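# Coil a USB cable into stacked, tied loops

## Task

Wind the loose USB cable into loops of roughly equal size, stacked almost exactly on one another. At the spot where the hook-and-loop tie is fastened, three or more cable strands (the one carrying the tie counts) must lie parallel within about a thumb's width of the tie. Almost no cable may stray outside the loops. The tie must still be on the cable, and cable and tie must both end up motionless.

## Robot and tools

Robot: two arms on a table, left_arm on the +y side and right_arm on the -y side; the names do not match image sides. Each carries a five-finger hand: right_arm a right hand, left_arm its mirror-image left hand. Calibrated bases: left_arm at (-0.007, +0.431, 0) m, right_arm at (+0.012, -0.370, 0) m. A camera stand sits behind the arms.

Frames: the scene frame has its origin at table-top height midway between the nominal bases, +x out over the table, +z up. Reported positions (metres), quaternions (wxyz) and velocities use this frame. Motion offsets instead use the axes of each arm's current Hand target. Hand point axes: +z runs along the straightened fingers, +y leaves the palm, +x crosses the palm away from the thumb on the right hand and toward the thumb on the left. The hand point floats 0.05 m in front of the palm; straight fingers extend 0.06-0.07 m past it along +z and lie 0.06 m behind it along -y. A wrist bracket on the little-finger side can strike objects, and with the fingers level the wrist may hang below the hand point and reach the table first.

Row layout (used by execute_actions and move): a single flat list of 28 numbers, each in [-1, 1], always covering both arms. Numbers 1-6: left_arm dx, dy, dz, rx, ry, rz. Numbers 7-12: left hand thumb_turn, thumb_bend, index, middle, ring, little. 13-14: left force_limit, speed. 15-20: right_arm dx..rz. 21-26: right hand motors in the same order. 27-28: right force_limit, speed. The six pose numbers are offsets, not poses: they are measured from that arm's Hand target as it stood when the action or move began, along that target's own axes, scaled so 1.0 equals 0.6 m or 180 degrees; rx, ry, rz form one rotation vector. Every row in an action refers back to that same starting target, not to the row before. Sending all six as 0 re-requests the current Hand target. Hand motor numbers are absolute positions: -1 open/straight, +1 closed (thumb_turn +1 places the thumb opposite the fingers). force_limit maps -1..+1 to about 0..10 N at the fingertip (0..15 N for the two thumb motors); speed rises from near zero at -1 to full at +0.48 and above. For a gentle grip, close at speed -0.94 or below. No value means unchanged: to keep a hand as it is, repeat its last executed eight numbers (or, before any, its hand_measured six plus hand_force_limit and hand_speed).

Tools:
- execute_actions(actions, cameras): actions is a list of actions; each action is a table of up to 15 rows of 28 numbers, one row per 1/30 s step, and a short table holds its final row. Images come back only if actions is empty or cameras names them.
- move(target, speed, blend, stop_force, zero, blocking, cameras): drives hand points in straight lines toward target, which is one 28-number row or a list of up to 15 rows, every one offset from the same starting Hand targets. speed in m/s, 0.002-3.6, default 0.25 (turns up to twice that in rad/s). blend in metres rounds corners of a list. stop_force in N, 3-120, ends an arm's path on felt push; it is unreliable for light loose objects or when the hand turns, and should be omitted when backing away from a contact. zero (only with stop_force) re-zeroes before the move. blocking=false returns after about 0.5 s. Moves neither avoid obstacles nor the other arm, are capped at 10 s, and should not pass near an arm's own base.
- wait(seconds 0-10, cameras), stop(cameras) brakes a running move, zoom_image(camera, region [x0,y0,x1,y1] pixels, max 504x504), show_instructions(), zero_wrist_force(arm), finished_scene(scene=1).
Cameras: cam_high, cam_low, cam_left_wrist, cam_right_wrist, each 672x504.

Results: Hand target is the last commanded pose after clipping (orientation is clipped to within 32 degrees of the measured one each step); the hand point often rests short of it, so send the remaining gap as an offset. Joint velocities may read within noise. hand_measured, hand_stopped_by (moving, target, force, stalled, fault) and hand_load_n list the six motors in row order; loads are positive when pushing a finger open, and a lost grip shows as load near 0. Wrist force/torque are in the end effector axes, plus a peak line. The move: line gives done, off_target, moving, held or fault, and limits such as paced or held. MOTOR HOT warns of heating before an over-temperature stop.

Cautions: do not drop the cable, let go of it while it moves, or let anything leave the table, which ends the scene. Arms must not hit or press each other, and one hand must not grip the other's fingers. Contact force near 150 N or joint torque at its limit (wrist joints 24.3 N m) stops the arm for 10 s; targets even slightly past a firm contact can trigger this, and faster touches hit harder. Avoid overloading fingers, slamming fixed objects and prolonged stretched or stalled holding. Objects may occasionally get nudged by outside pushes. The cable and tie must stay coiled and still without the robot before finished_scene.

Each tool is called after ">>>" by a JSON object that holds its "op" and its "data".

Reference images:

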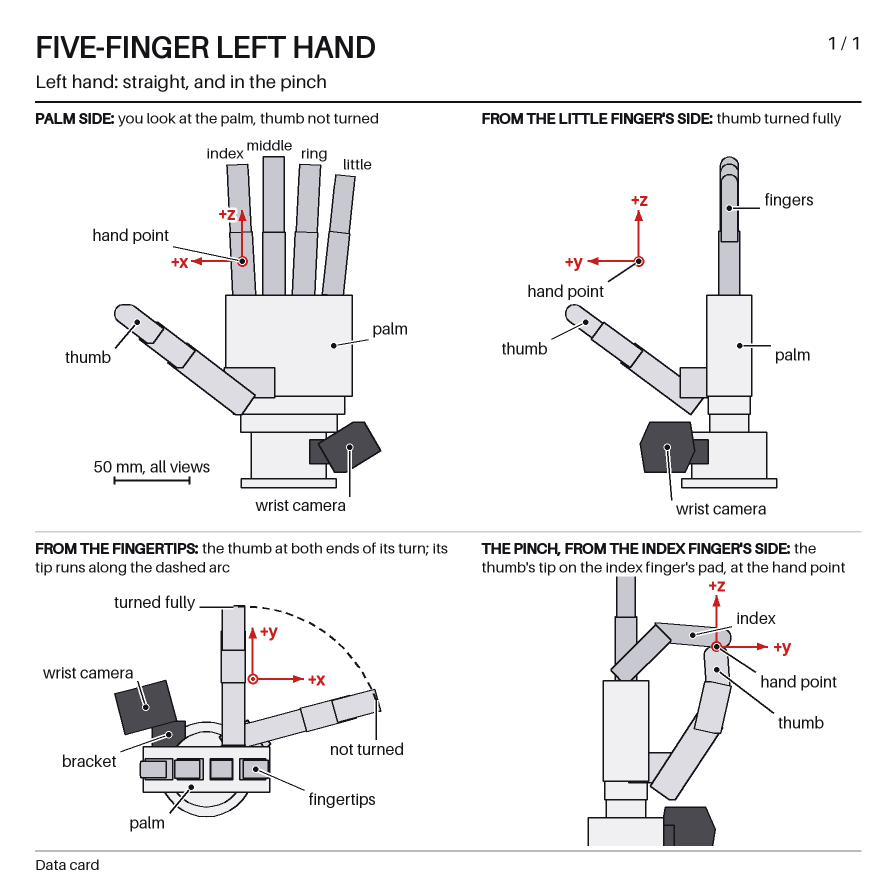

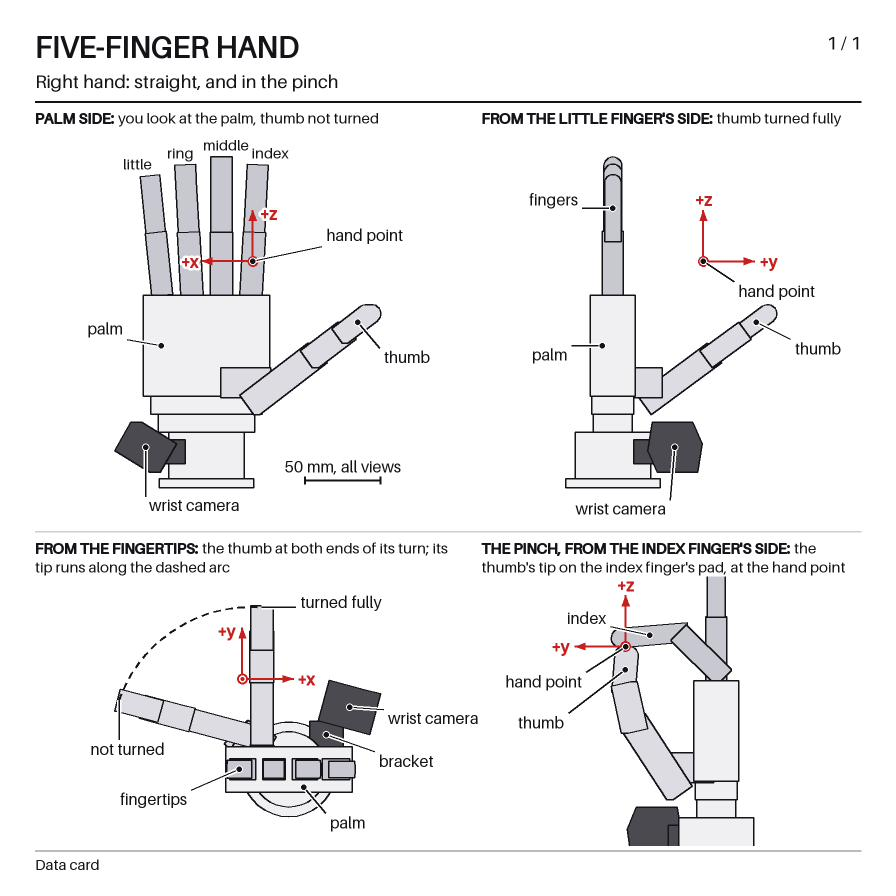

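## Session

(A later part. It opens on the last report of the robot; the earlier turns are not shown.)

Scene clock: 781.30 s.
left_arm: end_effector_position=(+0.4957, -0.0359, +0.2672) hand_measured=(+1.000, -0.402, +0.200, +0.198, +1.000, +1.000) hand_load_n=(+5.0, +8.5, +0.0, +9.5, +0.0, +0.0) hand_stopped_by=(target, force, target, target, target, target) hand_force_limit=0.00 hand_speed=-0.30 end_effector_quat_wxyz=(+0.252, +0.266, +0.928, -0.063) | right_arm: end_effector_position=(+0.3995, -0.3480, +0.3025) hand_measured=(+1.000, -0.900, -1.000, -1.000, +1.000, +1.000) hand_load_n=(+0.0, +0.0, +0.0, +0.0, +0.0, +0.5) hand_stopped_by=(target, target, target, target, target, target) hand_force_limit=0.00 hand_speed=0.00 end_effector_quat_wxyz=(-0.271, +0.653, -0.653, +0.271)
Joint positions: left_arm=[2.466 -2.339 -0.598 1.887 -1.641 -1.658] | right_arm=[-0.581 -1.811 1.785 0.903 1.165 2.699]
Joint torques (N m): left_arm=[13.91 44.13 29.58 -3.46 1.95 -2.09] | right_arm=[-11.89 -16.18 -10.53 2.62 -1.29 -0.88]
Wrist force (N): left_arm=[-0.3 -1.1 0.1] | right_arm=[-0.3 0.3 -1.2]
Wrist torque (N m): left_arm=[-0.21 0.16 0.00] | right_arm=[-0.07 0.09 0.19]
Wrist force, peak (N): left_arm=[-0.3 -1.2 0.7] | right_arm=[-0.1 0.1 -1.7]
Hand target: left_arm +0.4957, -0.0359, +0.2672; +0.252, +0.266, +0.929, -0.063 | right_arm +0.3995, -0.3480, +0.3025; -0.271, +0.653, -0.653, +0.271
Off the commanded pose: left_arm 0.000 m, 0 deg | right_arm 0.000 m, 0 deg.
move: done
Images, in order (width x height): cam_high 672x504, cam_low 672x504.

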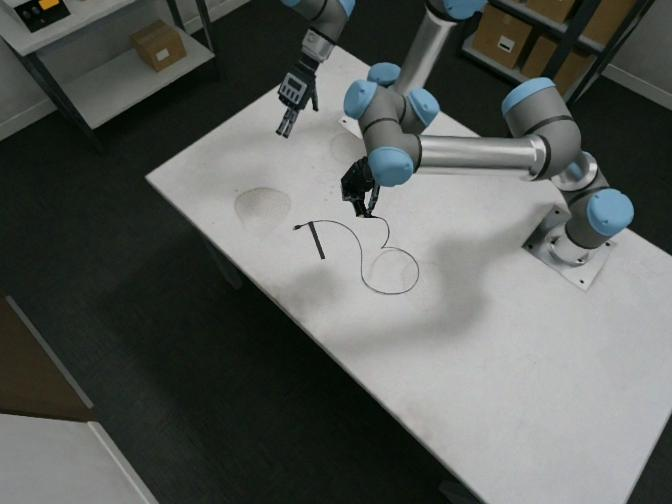

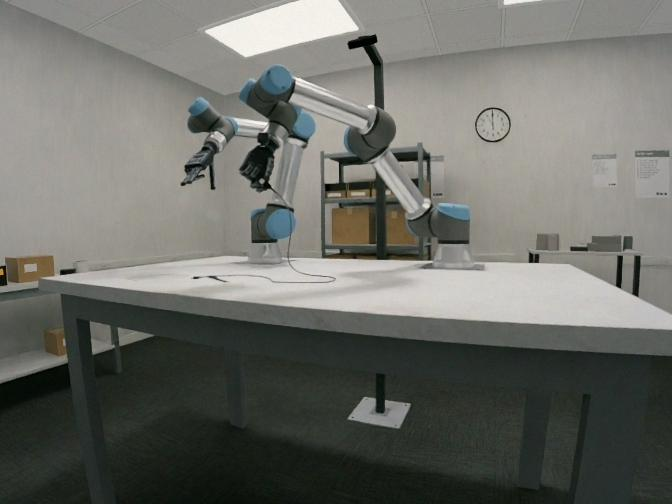

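>>> {"op": "move", "data": {"target": [[-0.0133,0.0867,0.0773,0,0,-0.1889,1,-0.3,0.2,0.2,1,1,0,-0.3,0,0,0,0,0,0,1,-0.9,-1,-1,1,1,0,0],[0.0227,0.1842,0.1295,0,0,-0.3833,1,-0.3,0.2,0.2,1,1,0,-0.3,0,0,0,0,0,0,1,-0.9,-1,-1,1,1,0,0]], "speed": 0.2, "blend": 0.02, "cameras": ["cam_high","cam_low","cam_left_wrist"]}}

>>> {"op": "zoom_image", "data": {"camera": "cam_high", "region": [280, 200, 510, 380]}}

>>> {"op": "zoom_image", "data": {"camera": "cam_low", "region": [180, 80, 420, 320]}}

Scene clock: 790.47 s.
left_arm: end_effector_position=(+0.5775, +0.0449, +0.1951) hand_measured=(+1.000, -0.402, +0.200, +0.198, +1.000, +1.000) hand_load_n=(+4.5, +8.5, +0.0, +10.0, +0.0, +0.0) hand_stopped_by=(target, force, target, target, target, target) hand_force_limit=0.00 hand_speed=-0.30 end_effector_quat_wxyz=(+0.172, -0.307, +0.916, -0.194) | right_arm: end_effector_position=(+0.3995, -0.3480, +0.3025) hand_measured=(+1.000, -0.900, -1.000, -1.000, +1.000, +1.000) hand_load_n=(+0.0, +0.0, +0.0, +0.0, +0.0, +0.0) hand_stopped_by=(target, target, target, target, target, target) hand_force_limit=0.00 hand_speed=0.00 end_effector_quat_wxyz=(-0.271, +0.653, -0.653, +0.271)
Joint positions: left_arm=[2.758 -2.412 -0.604 1.964 -1.495 -2.608] | right_arm=[-0.581 -1.811 1.785 0.903 1.165 2.699]
Joint torques (N m): left_arm=[15.93 61.81 12.92 0.38 2.15 -2.05] | right_arm=[-11.36 -15.83 -10.9 2.53 -1.19 -0.84]
Wrist force (N): left_arm=[0.5 -1.2 0.2] | right_arm=[-0.1 0.1 -0.9]
Wrist torque (N m): left_arm=[-0.32 0.02 -0.03] | right_arm=[-0.11 0.06 0.20]
Wrist force, peak (N): left_arm=[0.6 -1.4 0.2] | right_arm=[0.1 0.0 -1.7]
Hand target: left_arm +0.5775, +0.0450, +0.1950; +0.172, -0.307, +0.916, -0.194 | right_arm +0.3995, -0.3480, +0.3025; -0.271, +0.653, -0.653, +0.271
Off the commanded pose: left_arm 0.000 m, 0 deg | right_arm 0.000 m, 0 deg.
move: done
camera_calibration:
cam_left_wrist: T_world_to_cam=[[0.303585, -0.859399, 0.411424, -0.220263], [-0.952798, -0.272279, 0.134312, 0.541718], [-0.00340531, -0.432779, -0.901494, 0.311441], [0, 0, 0, 1]] pos_world=[0.584077, 0.0929894, 0.298625]
Images, in order (width x height): cam_high 672x504, cam_low 672x504, cam_left_wrist 672x504.

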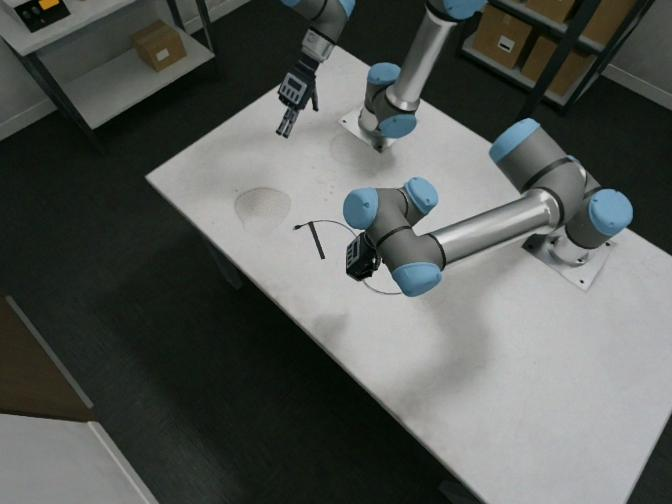

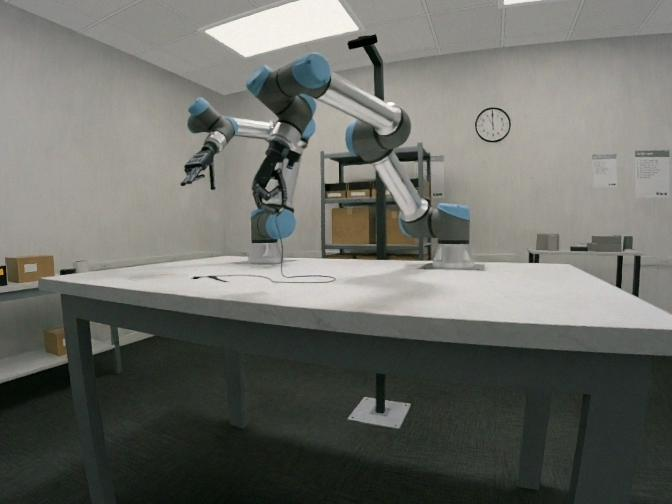

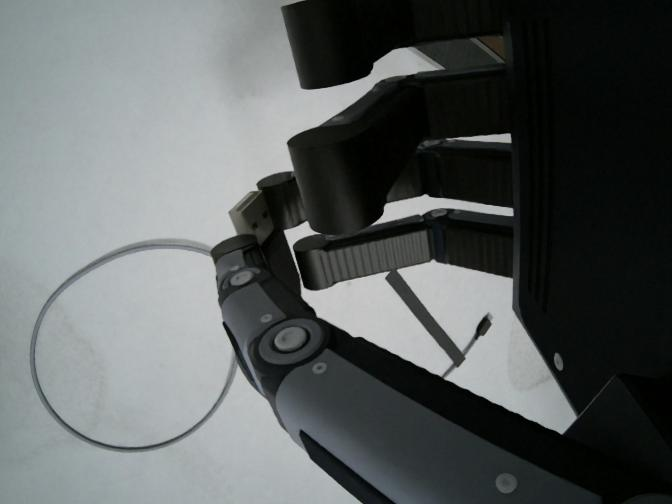

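Scaled by 2.191 from the camera's 672x504 image, which has a finer 960x720 frame.

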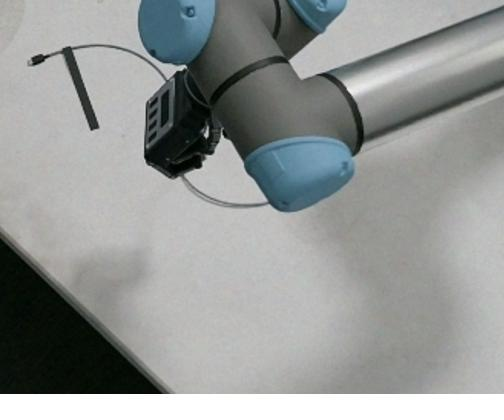

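Scaled by 2.100 from the camera's 672x504 image, which has a finer 960x720 frame.

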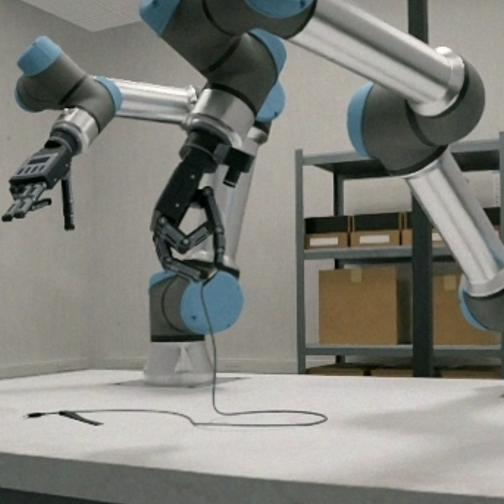

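>>> {"op": "move", "data": {"target": [[-0.042,0.1055,0.0303,0,0,-0.2,1,-0.3,0.2,0.2,1,1,0,-0.3,0,0,0,0,0,0,1,-0.9,-1,-1,1,1,0,0],[-0.0305,0.2205,0.0437,0,0,-0.4056,1,-0.3,0.2,0.2,1,1,0,-0.3,0,0,0,0,0,0,1,-0.9,-1,-1,1,1,0,0]], "speed": 0.2, "blend": 0.02, "cameras": ["cam_high","cam_low","cam_left_wrist"]}}

>>> {"op": "zoom_image", "data": {"camera": "cam_high", "region": [280, 200, 510, 380]}}

>>> {"op": "zoom_image", "data": {"camera": "cam_low", "region": [180, 80, 420, 320]}}

Scene clock: 796.63 s.
left_arm: end_effector_position=(+0.5371, +0.1473, +0.1150) hand_measured=(+1.000, -0.402, +0.200, +0.198, +1.000, +1.000) hand_load_n=(+4.5, +8.5, +0.0, +9.5, +0.0, +0.0) hand_stopped_by=(target, force, target, target, target, target) hand_force_limit=0.00 hand_speed=-0.30 end_effector_quat_wxyz=(-0.023, +0.791, -0.554, +0.258) | right_arm: end_effector_position=(+0.3995, -0.3480, +0.3025) hand_measured=(+1.000, -0.900, -1.000, -1.000, +1.000, +1.000) hand_load_n=(+0.0, +0.0, +0.0, +0.0, +0.0, +0.0) hand_stopped_by=(target, target, target, target, target, target) hand_force_limit=0.00 hand_speed=0.00 end_effector_quat_wxyz=(-0.271, +0.653, -0.653, +0.271)
Joint positions: left_arm=[3.052 -2.101 -1.416 2.427 -1.353 -3.622] | right_arm=[-0.581 -1.811 1.785 0.903 1.165 2.699]
Joint torques (N m): left_arm=[15.04 48.3 8.63 0.51 2.27 -1.89] | right_arm=[-11.27 -15.88 -10.55 2.56 -1.09 -0.81]
Wrist force (N): left_arm=[0.7 -0.7 -0.1] | right_arm=[-0.2 0.1 -1.0]
Wrist torque (N m): left_arm=[-0.18 -0.07 -0.02] | right_arm=[-0.12 0.08 0.19]
Wrist force, peak (N): left_arm=[0.7 -1.6 0.0] | right_arm=[0.2 0.1 -1.8]
Hand target: left_arm +0.5371, +0.1474, +0.1149; -0.023, +0.791, -0.554, +0.258 | right_arm +0.3995, -0.3480, +0.3025; -0.271, +0.653, -0.653, +0.271
Off the commanded pose: left_arm 0.000 m, 0 deg | right_arm 0.000 m, 0 deg.
move: done
camera_calibration:
cam_left_wrist: T_world_to_cam=[[0.895659, 0.172615, 0.409877, -0.556928], [-0.162417, -0.731002, 0.662765, 0.124257], [0.414024, -0.660182, -0.626693, 0.0611392], [0, 0, 0, 1]] pos_world=[0.493686, 0.227329, 0.184235]
Images, in order (width x height): cam_high 672x504, cam_low 672x504, cam_left_wrist 672x504.

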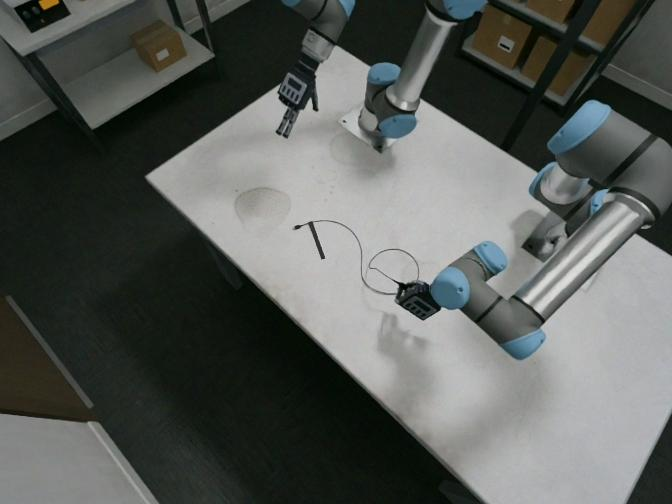

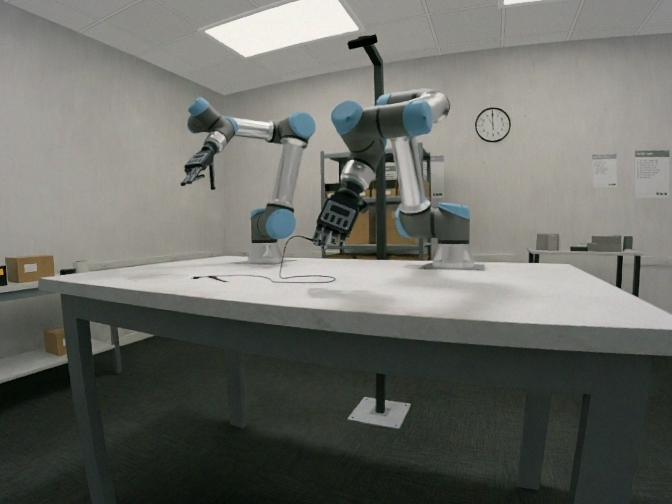

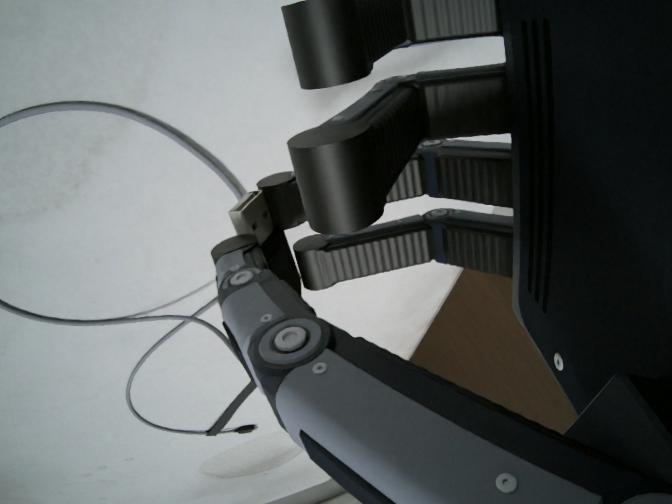

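Scaled by 2.191 from the camera's 672x504 image, which has a finer 960x720 frame.

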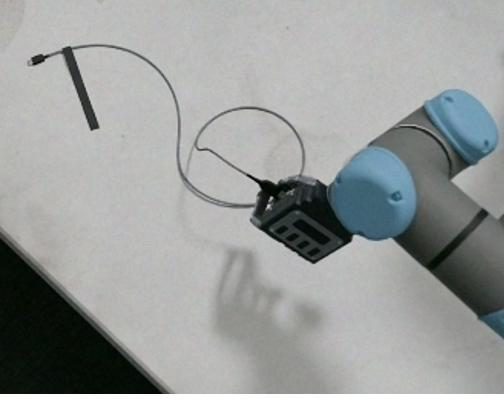

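Scaled by 2.100 from the camera's 672x504 image, which has a finer 960x720 frame.

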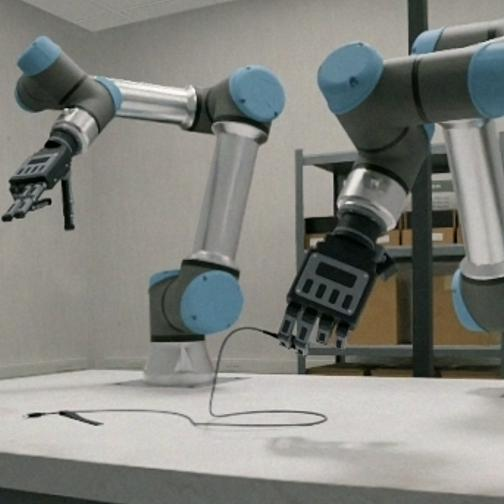

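>>> {"op": "zoom_image", "data": {"camera": "cam_high", "region": [340, 230, 440, 305]}}

Scaled by 5.040 from the camera's 672x504 image, which has a finer 960x720 frame.

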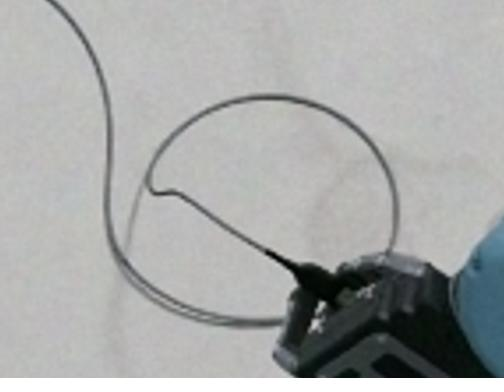

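>>> {"op": "move", "data": {"target": [[-0.0608,0.0945,-0.0138,0.0930,-0.2005,-0.1431,1,-0.3,0.2,0.2,1,1,0,-0.3,0,0,0,0,0,0,1,-0.9,-1,-1,1,1,0,0]], "speed": 0.2, "cameras": ["cam_high","cam_low","cam_left_wrist"]}}

>>> {"op": "zoom_image", "data": {"camera": "cam_high", "region": [340, 230, 440, 305]}}

>>> {"op": "zoom_image", "data": {"camera": "cam_low", "region": [180, 180, 420, 320]}}

Scene clock: 824.43 s.
left_arm: end_effector_position=(+0.4753, +0.1599, +0.0899) hand_measured=(+1.000, -0.402, +0.200, +0.198, +1.000, +1.000) hand_load_n=(+4.5, +8.5, +0.0, +10.0, +0.5, +0.0) hand_stopped_by=(target, force, target, target, target, target) hand_force_limit=0.00 hand_speed=-0.30 end_effector_quat_wxyz=(-0.246, +0.921, -0.291, +0.078) | right_arm: end_effector_position=(+0.3995, -0.3480, +0.3025) hand_measured=(+1.000, -0.900, -1.000, -1.000, +1.000, +1.000) hand_load_n=(+0.0, +0.0, +0.0, +0.0, +0.0, +0.0) hand_stopped_by=(target, target, target, target, target, target) hand_force_limit=0.00 hand_speed=0.00 end_effector_quat_wxyz=(-0.271, +0.653, -0.653, +0.271)
Joint positions: left_arm=[2.742 -2.182 -1.383 2.122 -2.078 -4.455] | right_arm=[-0.581 -1.811 1.785 0.903 1.165 2.699]
Joint torques (N m): left_arm=[-9.05 37.18 24.62 -4.17 -2.45 -2.03] | right_arm=[-11.21 -15.64 -10.14 2.38 -1.08 -0.7]
Wrist force (N): left_arm=[0.6 -1.3 -0.2] | right_arm=[0.1 0.1 -1.1]
Wrist torque (N m): left_arm=[-0.28 -0.03 -0.02] | right_arm=[-0.12 0.03 0.21]
Wrist force, peak (N): left_arm=[0.8 -1.5 -0.1] | right_arm=[-0.1 0.3 -1.7]
Hand target: left_arm +0.4752, +0.1599, +0.0899; -0.246, +0.921, -0.290, +0.078 | right_arm +0.3995, -0.3480, +0.3025; -0.271, +0.653, -0.653, +0.271
Off the commanded pose: left_arm 0.000 m, 0 deg | right_arm 0.000 m, 0 deg.
move: done
camera_calibration:
cam_left_wrist: T_world_to_cam=[[0.670026, 0.554469, 0.493588, -0.454793], [0.469993, -0.831526, 0.296093, -0.111503], [0.574606, 0.0335925, -0.817741, -0.0907831], [0, 0, 0, 1]] pos_world=[0.409293, 0.1625, 0.183258]
Images, in order (width x height): cam_high 672x504, cam_low 672x504, cam_left_wrist 672x504.

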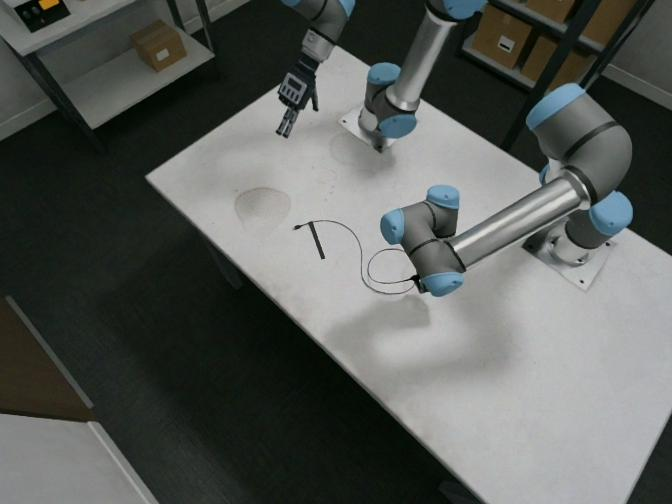

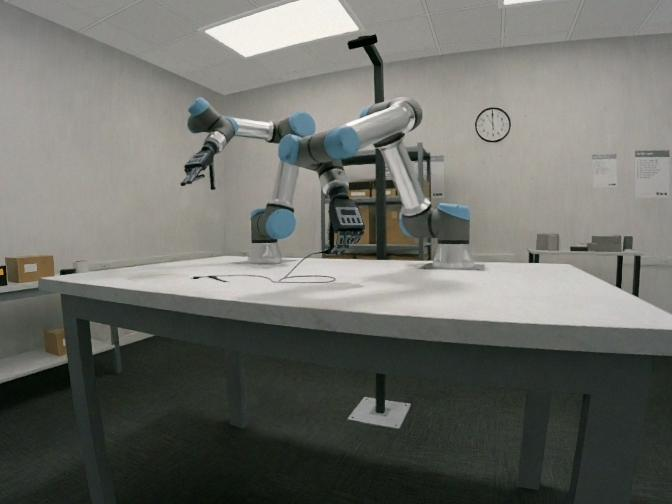

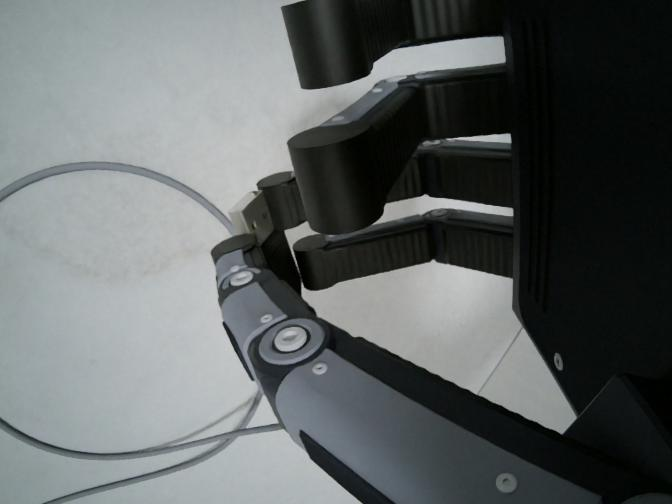

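Scaled by 5.040 from the camera's 672x504 image, which has a finer 960x720 frame.

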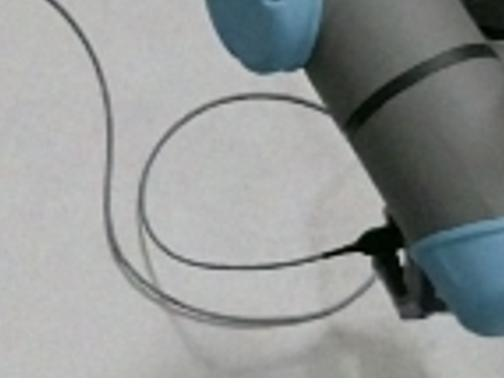

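Scaled by 2.100 from the camera's 672x504 image, which has a finer 960x720 frame.

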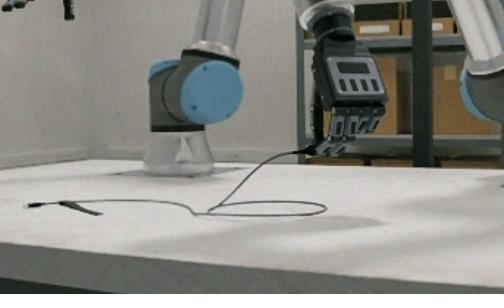

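>>> {"op": "move", "data": {"target": [[-0.029,0.0543,0.0456,0,-0.0694,-0.1203,1,-0.3,0.2,0.2,1,1,0,-0.3,0,0,0,0,0,0,1,-0.9,-1,-1,1,1,0,0]], "speed": 0.2, "cameras": ["cam_high","cam_low","cam_left_wrist"]}}

>>> {"op": "zoom_image", "data": {"camera": "cam_high", "region": [340, 230, 440, 305]}}

>>> {"op": "zoom_image", "data": {"camera": "cam_low", "region": [180, 180, 420, 320]}}

Scene clock: 828.57 s.
left_arm: end_effector_position=(+0.4526, +0.1580, +0.0499) hand_measured=(+1.000, -0.402, +0.200, +0.198, +1.000, +1.000) hand_load_n=(+4.5, +8.5, +0.0, +10.0, +0.0, +0.0) hand_stopped_by=(target, force, target, target, target, target) hand_force_limit=0.00 hand_speed=-0.30 end_effector_quat_wxyz=(-0.257, +0.962, -0.084, +0.022) | right_arm: end_effector_position=(+0.3995, -0.3480, +0.3025) hand_measured=(+1.000, -0.900, -1.000, -1.000, +1.000, +1.000) hand_load_n=(+0.0, +0.0, +0.0, +0.0, +0.0, +0.0) hand_stopped_by=(target, target, target, target, target, target) hand_force_limit=0.00 hand_speed=0.00 end_effector_quat_wxyz=(-0.271, +0.653, -0.653, +0.271)
Joint positions: left_arm=[2.696 -2.294 -1.379 1.956 -2.074 -5.008] | right_arm=[-0.581 -1.811 1.785 0.903 1.165 2.699]
Joint torques (N m): left_arm=[-9.07 38.36 23.62 -5.13 1.28 -1.55] | right_arm=[-11.1 -15.72 -11.17 2.44 -0.91 -0.63]
Wrist force (N): left_arm=[0.8 -1.4 0.1] | right_arm=[0.0 0.0 -1.4]
Wrist torque (N m): left_arm=[-0.33 -0.01 -0.01] | right_arm=[-0.12 0.06 0.20]
Wrist force, peak (N): left_arm=[0.8 -1.6 -0.1] | right_arm=[0.2 0.3 -1.6]
Hand target: left_arm +0.4526, +0.1580, +0.0499; -0.257, +0.962, -0.084, +0.022 | right_arm +0.3995, -0.3480, +0.3025; -0.271, +0.653, -0.653, +0.271
Off the commanded pose: left_arm 0.000 m, 0 deg | right_arm 0.000 m, 0 deg.
move: done
camera_calibration:
cam_left_wrist: T_world_to_cam=[[0.37331, 0.785604, 0.493423, -0.321043], [0.777548, -0.555073, 0.295488, -0.273553], [0.506022, 0.273351, -0.818059, -0.117209], [0, 0, 0, 1]] pos_world=[0.39186, 0.13241, 0.143358]
Images, in order (width x height): cam_high 672x504, cam_low 672x504, cam_left_wrist 672x504.

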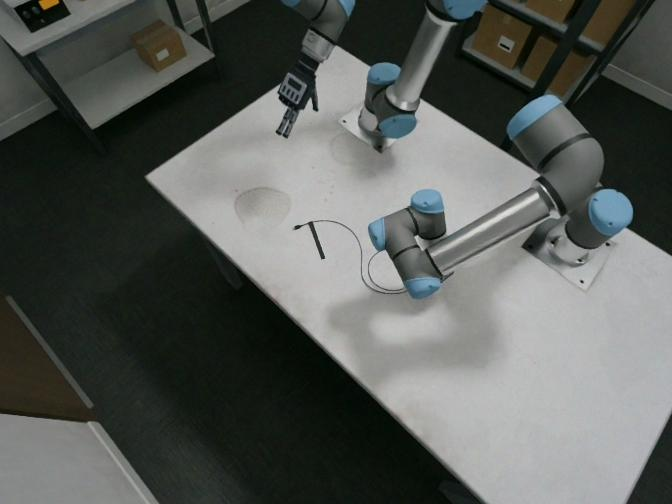

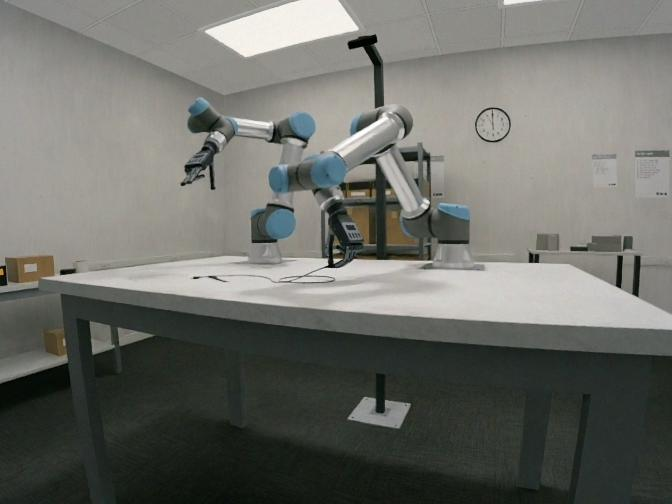

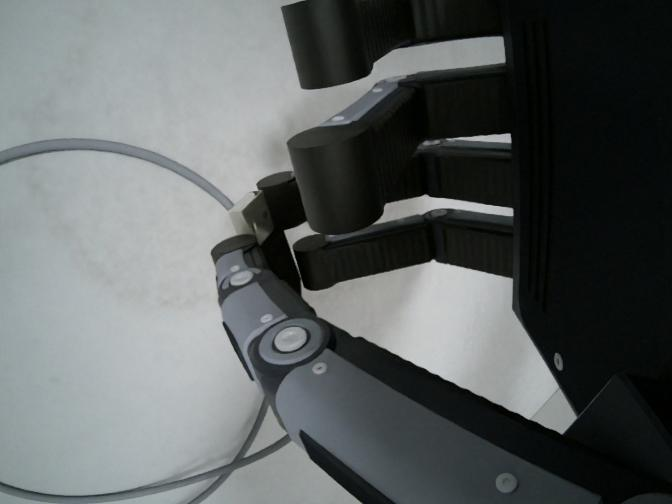

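Scaled by 5.040 from the camera's 672x504 image, which has a finer 960x720 frame.

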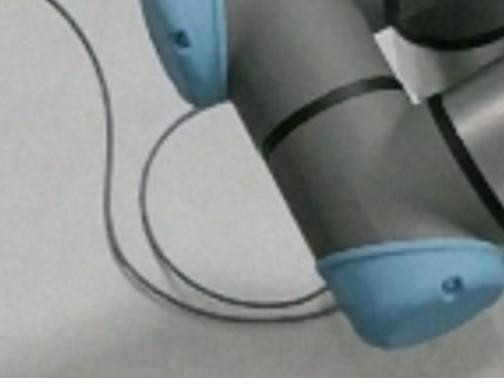

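Scaled by 2.100 from the camera's 672x504 image, which has a finer 960x720 frame.

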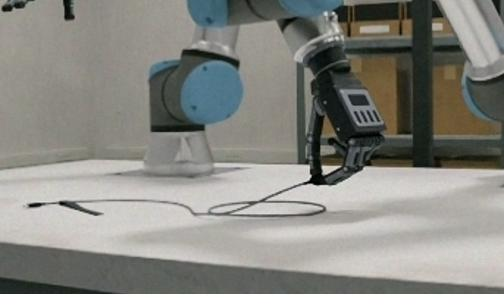

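>>> {"op": "move", "data": {"target": [[-0.0585,-0.0077,0.0237,0,-0.05,-0.0866,1,-0.3,0.2,0.2,1,1,0,-0.3,0,0,0,0,0,0,1,-0.9,-1,-1,1,1,0,0]], "speed": 0.2, "cameras": ["cam_high","cam_low","cam_left_wrist"]}}

>>> {"op": "zoom_image", "data": {"camera": "cam_low", "region": [240, 220, 380, 300]}}

Scene clock: 835.30 s.
left_arm: end_effector_position=(+0.4200, +0.1750, +0.0399) hand_measured=(+1.000, -0.402, +0.200, +0.198, +1.000, +1.000) hand_load_n=(+4.5, +8.5, +0.0, +10.0, +0.0, +0.0) hand_stopped_by=(target, force, target, target, target, target) hand_force_limit=0.00 hand_speed=-0.30 end_effector_quat_wxyz=(-0.257, +0.964, +0.067, -0.018) | right_arm: end_effector_position=(+0.3995, -0.3480, +0.3025) hand_measured=(+1.000, -0.900, -1.000, -1.000, +1.000, +1.000) hand_load_n=(+0.0, +0.0, +0.0, +0.0, +0.0, +0.0) hand_stopped_by=(target, target, target, target, target, target) hand_force_limit=0.00 hand_speed=0.00 end_effector_quat_wxyz=(-0.271, +0.653, -0.653, +0.271)
Joint positions: left_arm=[2.7 -2.294 -1.455 1.877 -2.004 -5.347] | right_arm=[-0.581 -1.811 1.785 0.903 1.165 2.699]
Joint torques (N m): left_arm=[13.94 37.31 5.78 -5.01 1.54 -1.84] | right_arm=[-11 -15.16 -10.57 2.34 -1.03 -0.61]
Wrist force (N): left_arm=[0.7 -1.1 -0.2] | right_arm=[0.0 -0.1 -1.1]
Wrist torque (N m): left_arm=[-0.27 -0.01 -0.02] | right_arm=[-0.15 0.05 0.21]
Wrist force, peak (N): left_arm=[0.9 -1.5 0.1] | right_arm=[-0.2 0.4 -1.6]
Hand target: left_arm +0.4200, +0.1750, +0.0399; -0.257, +0.964, +0.067, -0.018 | right_arm +0.3995, -0.3480, +0.3025; -0.271, +0.653, -0.653, +0.271
Off the commanded pose: left_arm 0.000 m, 0 deg | right_arm 0.000 m, 0 deg.
move: done
camera_calibration:
cam_left_wrist: T_world_to_cam=[[0.112457, 0.862498, 0.493407, -0.221107], [0.911158, -0.287608, 0.295081, -0.338648], [0.396414, 0.416388, -0.818216, -0.0924779], [0, 0, 0, 1]] pos_world=[0.370087, 0.131813, 0.133357]
Images, in order (width x height): cam_high 672x504, cam_low 672x504, cam_left_wrist 672x504.

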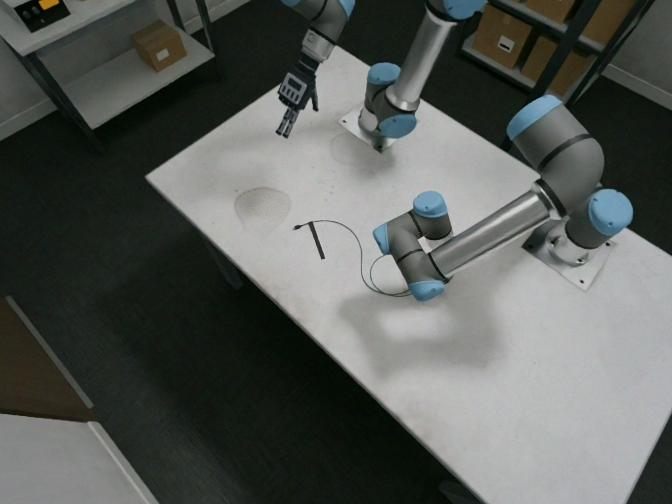

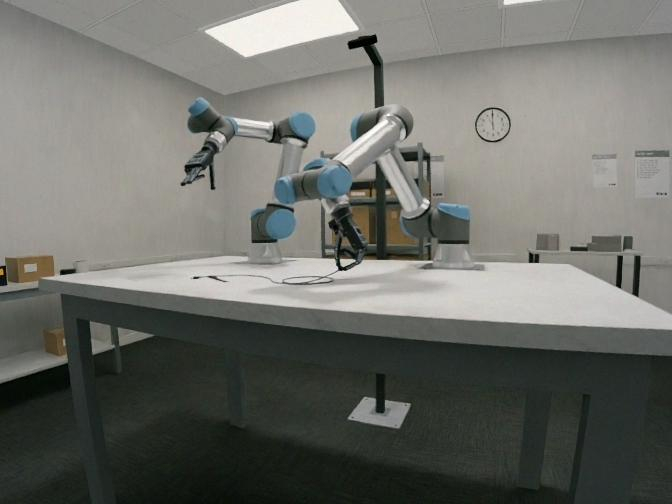

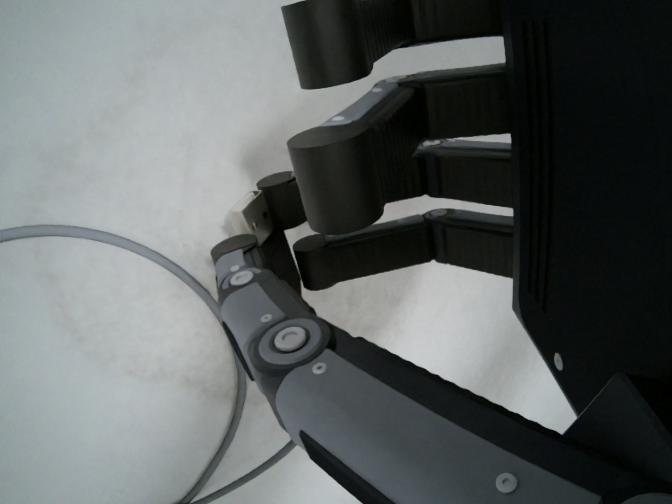

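Scaled by 3.600 from the camera's 672x504 image, which has a finer 960x720 frame.

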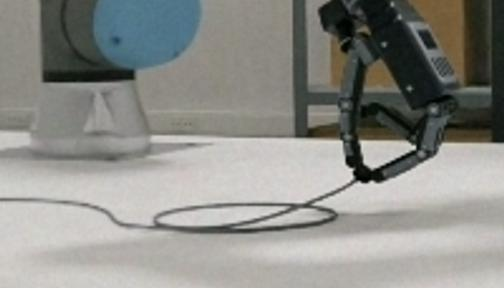

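>>> {"op": "move", "data": {"target": [[-0.002,0.0183,0.0318,0,0,0,1,-0.3,0.2,0.2,1,1,0,-0.3,0,0,0,0,0,0,1,-0.9,-1,-1,1,1,0,0]], "speed": 0.05, "stop_force": 5, "cameras": ["cam_high","cam_low","cam_left_wrist"]}}

>>> {"op": "zoom_image", "data": {"camera": "cam_low", "region": [240, 220, 380, 300]}}

Scene clock: 840.37 s.
left_arm: end_effector_position=(+0.4188, +0.1748, +0.0179) hand_measured=(+1.000, -0.402, +0.200, +0.198, +1.000, +1.000) hand_load_n=(+4.5, +8.5, +0.0, +9.5, +0.0, +0.0) hand_stopped_by=(target, force, target, target, target, target) hand_force_limit=0.00 hand_speed=-0.30 end_effector_quat_wxyz=(-0.257, +0.964, +0.067, -0.018) | right_arm: end_effector_position=(+0.3995, -0.3480, +0.3025) hand_measured=(+1.000, -0.900, -1.000, -1.000, +1.000, +1.000) hand_load_n=(+0.0, +0.0, +0.0, +0.0, +0.0, +0.0) hand_stopped_by=(target, target, target, target, target, target) hand_force_limit=0.00 hand_speed=0.00 end_effector_quat_wxyz=(-0.271, +0.653, -0.653, +0.271)
Joint positions: left_arm=[2.699 -2.323 -1.469 1.92 -2.004 -5.349] | right_arm=[-0.581 -1.811 1.785 0.903 1.165 2.699]
Joint torques (N m): left_arm=[-9.77 37.84 5.24 -1.03 1.6 -1.91] | right_arm=[-10.65 -15.08 -10.65 2.42 -0.91 -0.61]
Wrist force (N): left_arm=[0.4 -1.2 -0.2] | right_arm=[0.3 -0.1 -1.1]
Wrist torque (N m): left_arm=[-0.27 0.02 -0.05] | right_arm=[-0.13 0.00 0.23]
Wrist force, peak (N): left_arm=[0.7 -1.4 -0.1] | right_arm=[0.1 0.1 -1.8]
Hand target: left_arm +0.4188, +0.1748, +0.0179; -0.257, +0.964, +0.067, -0.018 | right_arm +0.3995, -0.3480, +0.3025; -0.271, +0.653, -0.653, +0.271
Off the commanded pose: left_arm 0.000 m, 0 deg | right_arm 0.000 m, 0 deg.
move: done
camera_calibration:
cam_left_wrist: T_world_to_cam=[[0.112264, 0.862525, 0.493403, -0.209876], [0.911262, -0.287362, 0.295001, -0.331182], [0.396231, 0.416501, -0.818247, -0.109864], [0, 0, 0, 1]] pos_world=[0.368886, 0.131613, 0.111357]
Images, in order (width x height): cam_high 672x504, cam_low 672x504, cam_left_wrist 672x504.

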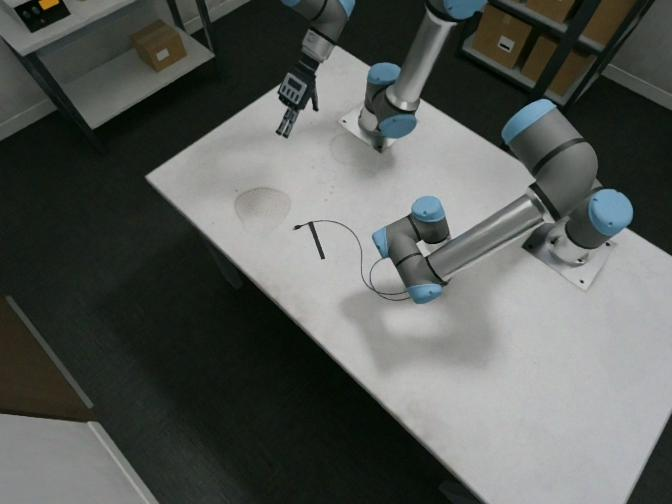

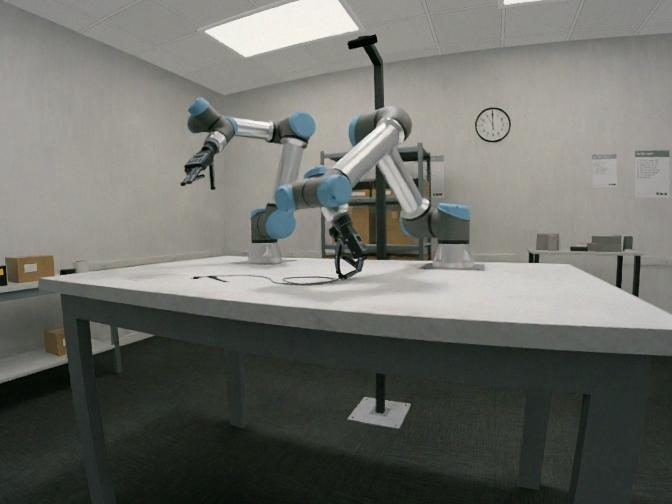

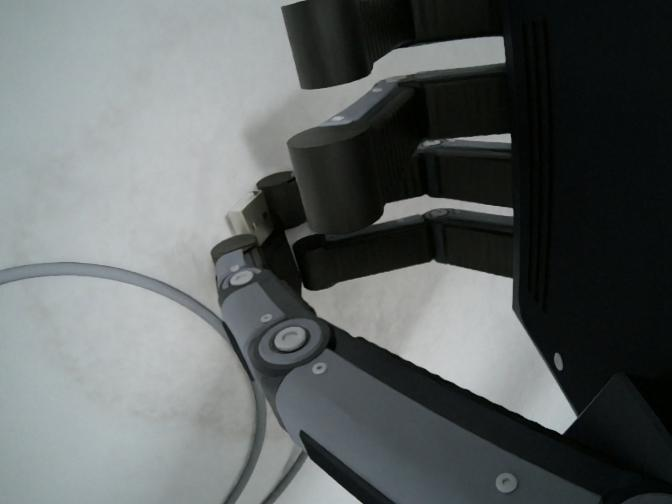

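Scaled by 3.600 from the camera's 672x504 image, which has a finer 960x720 frame.

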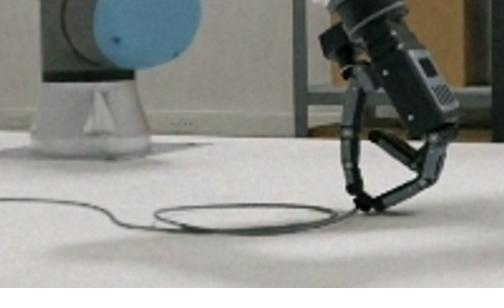

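>>> {"op": "move", "data": {"target": [[0,0.005,0.0087,0,0,0,1,-0.3,0.2,0.2,1,1,0,-0.3,0,0,0,0,0,0,1,-0.9,-1,-1,1,1,0,0]], "speed": 0.02, "stop_force": 3, "cameras": []}}

Scene clock: 842.93 s.
left_arm: end_effector_position=(+0.4188, +0.1748, +0.0165) hand_measured=(+1.000, -0.402, +0.200, +0.198, +1.000, +1.000) hand_load_n=(+4.5, +9.5, +0.0, +8.0, +0.0, +0.5) hand_stopped_by=(target, force, target, target, target, target) hand_force_limit=0.00 hand_speed=-0.30 end_effector_quat_wxyz=(-0.257, +0.964, +0.067, -0.018) | right_arm: end_effector_position=(+0.3995, -0.3480, +0.3025) hand_measured=(+1.000, -0.900, -1.000, -1.000, +1.000, +1.000) hand_load_n=(+0.0, +0.0, +0.0, +0.0, +0.0, +0.0) hand_stopped_by=(target, target, target, target, target, target) hand_force_limit=0.00 hand_speed=0.00 end_effector_quat_wxyz=(-0.271, +0.653, -0.653, +0.271)
Joint positions: left_arm=[2.699 -2.325 -1.47 1.923 -2.004 -5.349] | right_arm=[-0.581 -1.811 1.785 0.903 1.165 2.699]
Joint torques (N m): left_arm=[-10.14 51.16 21.81 -4.52 1.58 -1.07] | right_arm=[-11.22 -14.75 -11.2 2.33 -0.84 -0.56]
Wrist force (N): left_arm=[0.9 -4.5 -2.2] | right_arm=[0.0 0.0 -1.2]
Wrist torque (N m): left_arm=[-0.37 -0.03 0.03] | right_arm=[-0.11 0.06 0.20]
Wrist force, peak (N): left_arm=[1.4 -11.7 -5.8] | right_arm=[-0.1 0.0 -1.7]
Hand target: left_arm +0.4188, +0.1748, +0.0165; -0.257, +0.964, +0.067, -0.018 (not the last commanded pose) | right_arm +0.3995, -0.3480, +0.3025; -0.271, +0.653, -0.653, +0.271
Off the commanded pose: left_arm 0.005 m, 0 deg | right_arm 0.000 m, 0 deg.
move: contact (left_arm)
No camera images: "cameras" was empty.

>>> {"op": "move", "data": {"target": [[0,-0.0013,-0.0022,0,0,0,1,-0.3,0.2,0.2,1,1,0,-0.3,0,0,0,0,0,0,1,-0.9,-1,-1,1,1,0,0],[0,-0.0013,-0.0022,0,0,0,1,-0.7,0.2,0.2,1,1,0,-0.5,0,0,0,0,0,0,1,-0.9,-1,-1,1,1,0,0]], "speed": 0.05, "cameras": ["cam_low","cam_left_wrist"]}}

>>> {"op": "zoom_image", "data": {"camera": "cam_low", "region": [260, 230, 380, 300]}}

Scene clock: 845.90 s.
left_arm: end_effector_position=(+0.4188, +0.1748, +0.0181) hand_measured=(+1.000, -0.700, +0.200, +0.200, +1.000, +1.000) hand_load_n=(+0.0, +0.0, +0.0, +0.0, +0.0, +0.0) hand_stopped_by=(target, target, target, target, target, target) hand_force_limit=0.00 hand_speed=-0.50 end_effector_quat_wxyz=(-0.257, +0.964, +0.067, -0.018) | right_arm: end_effector_position=(+0.3995, -0.3480, +0.3025) hand_measured=(+1.000, -0.900, -1.000, -1.000, +1.000, +1.000) hand_load_n=(+0.0, +0.0, +0.0, +0.0, +0.0, +0.0) hand_stopped_by=(target, target, target, target, target, target) hand_force_limit=0.00 hand_speed=0.00 end_effector_quat_wxyz=(-0.271, +0.653, -0.653, +0.271)
Joint positions: left_arm=[2.699 -2.323 -1.469 1.92 -2.004 -5.349] | right_arm=[-0.581 -1.811 1.785 0.903 1.165 2.699]
Joint torques (N m): left_arm=[0.52 51.2 20.73 -4.79 0.66 1.48] | right_arm=[-11.31 -15.5 -10.64 2.3 -0.89 -0.52]
Wrist force (N): left_arm=[0.6 -1.2 -0.2] | right_arm=[-0.2 0.3 -1.4]
Wrist torque (N m): left_arm=[-0.27 -0.01 -0.04] | right_arm=[-0.06 0.09 0.21]
Wrist force, peak (N): left_arm=[1.3 -4.9 -2.7] | right_arm=[-0.3 0.3 -1.8]
Hand target: left_arm +0.4188, +0.1748, +0.0181; -0.257, +0.964, +0.067, -0.018 | right_arm +0.3995, -0.3480, +0.3025; -0.271, +0.653, -0.653, +0.271
Off the commanded pose: left_arm 0.000 m, 0 deg | right_arm 0.000 m, 0 deg.
move: done
camera_calibration:
cam_left_wrist: T_world_to_cam=[[0.112264, 0.862525, 0.493403, -0.210061], [0.911262, -0.287362, 0.295001, -0.331212], [0.396231, 0.416501, -0.818247, -0.109742], [0, 0, 0, 1]] pos_world=[0.368886, 0.131713, 0.111557]
Images, in order (width x height): cam_low 672x504, cam_left_wrist 672x504.

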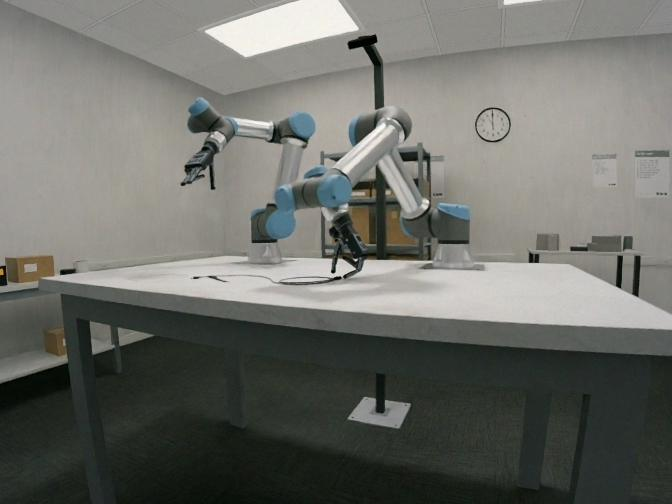

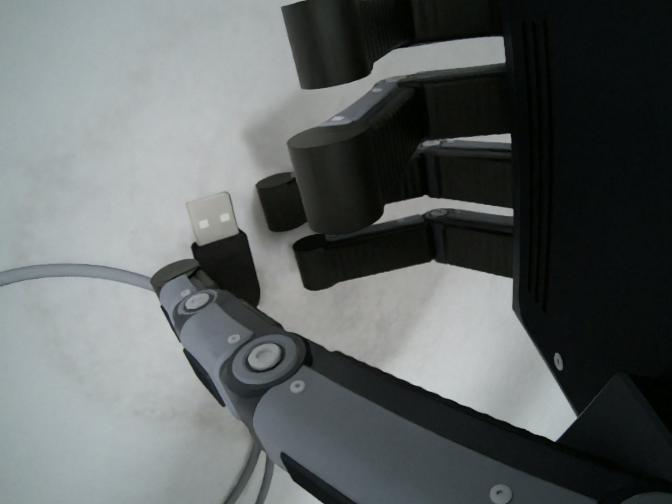

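Scaled by 4.200 from the camera's 672x504 image, which has a finer 960x720 frame.

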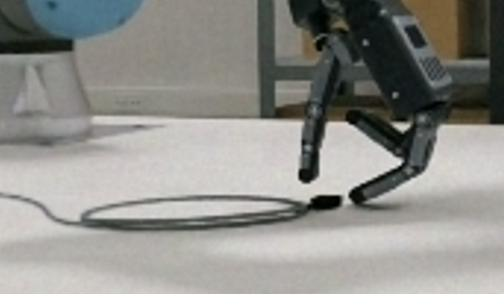

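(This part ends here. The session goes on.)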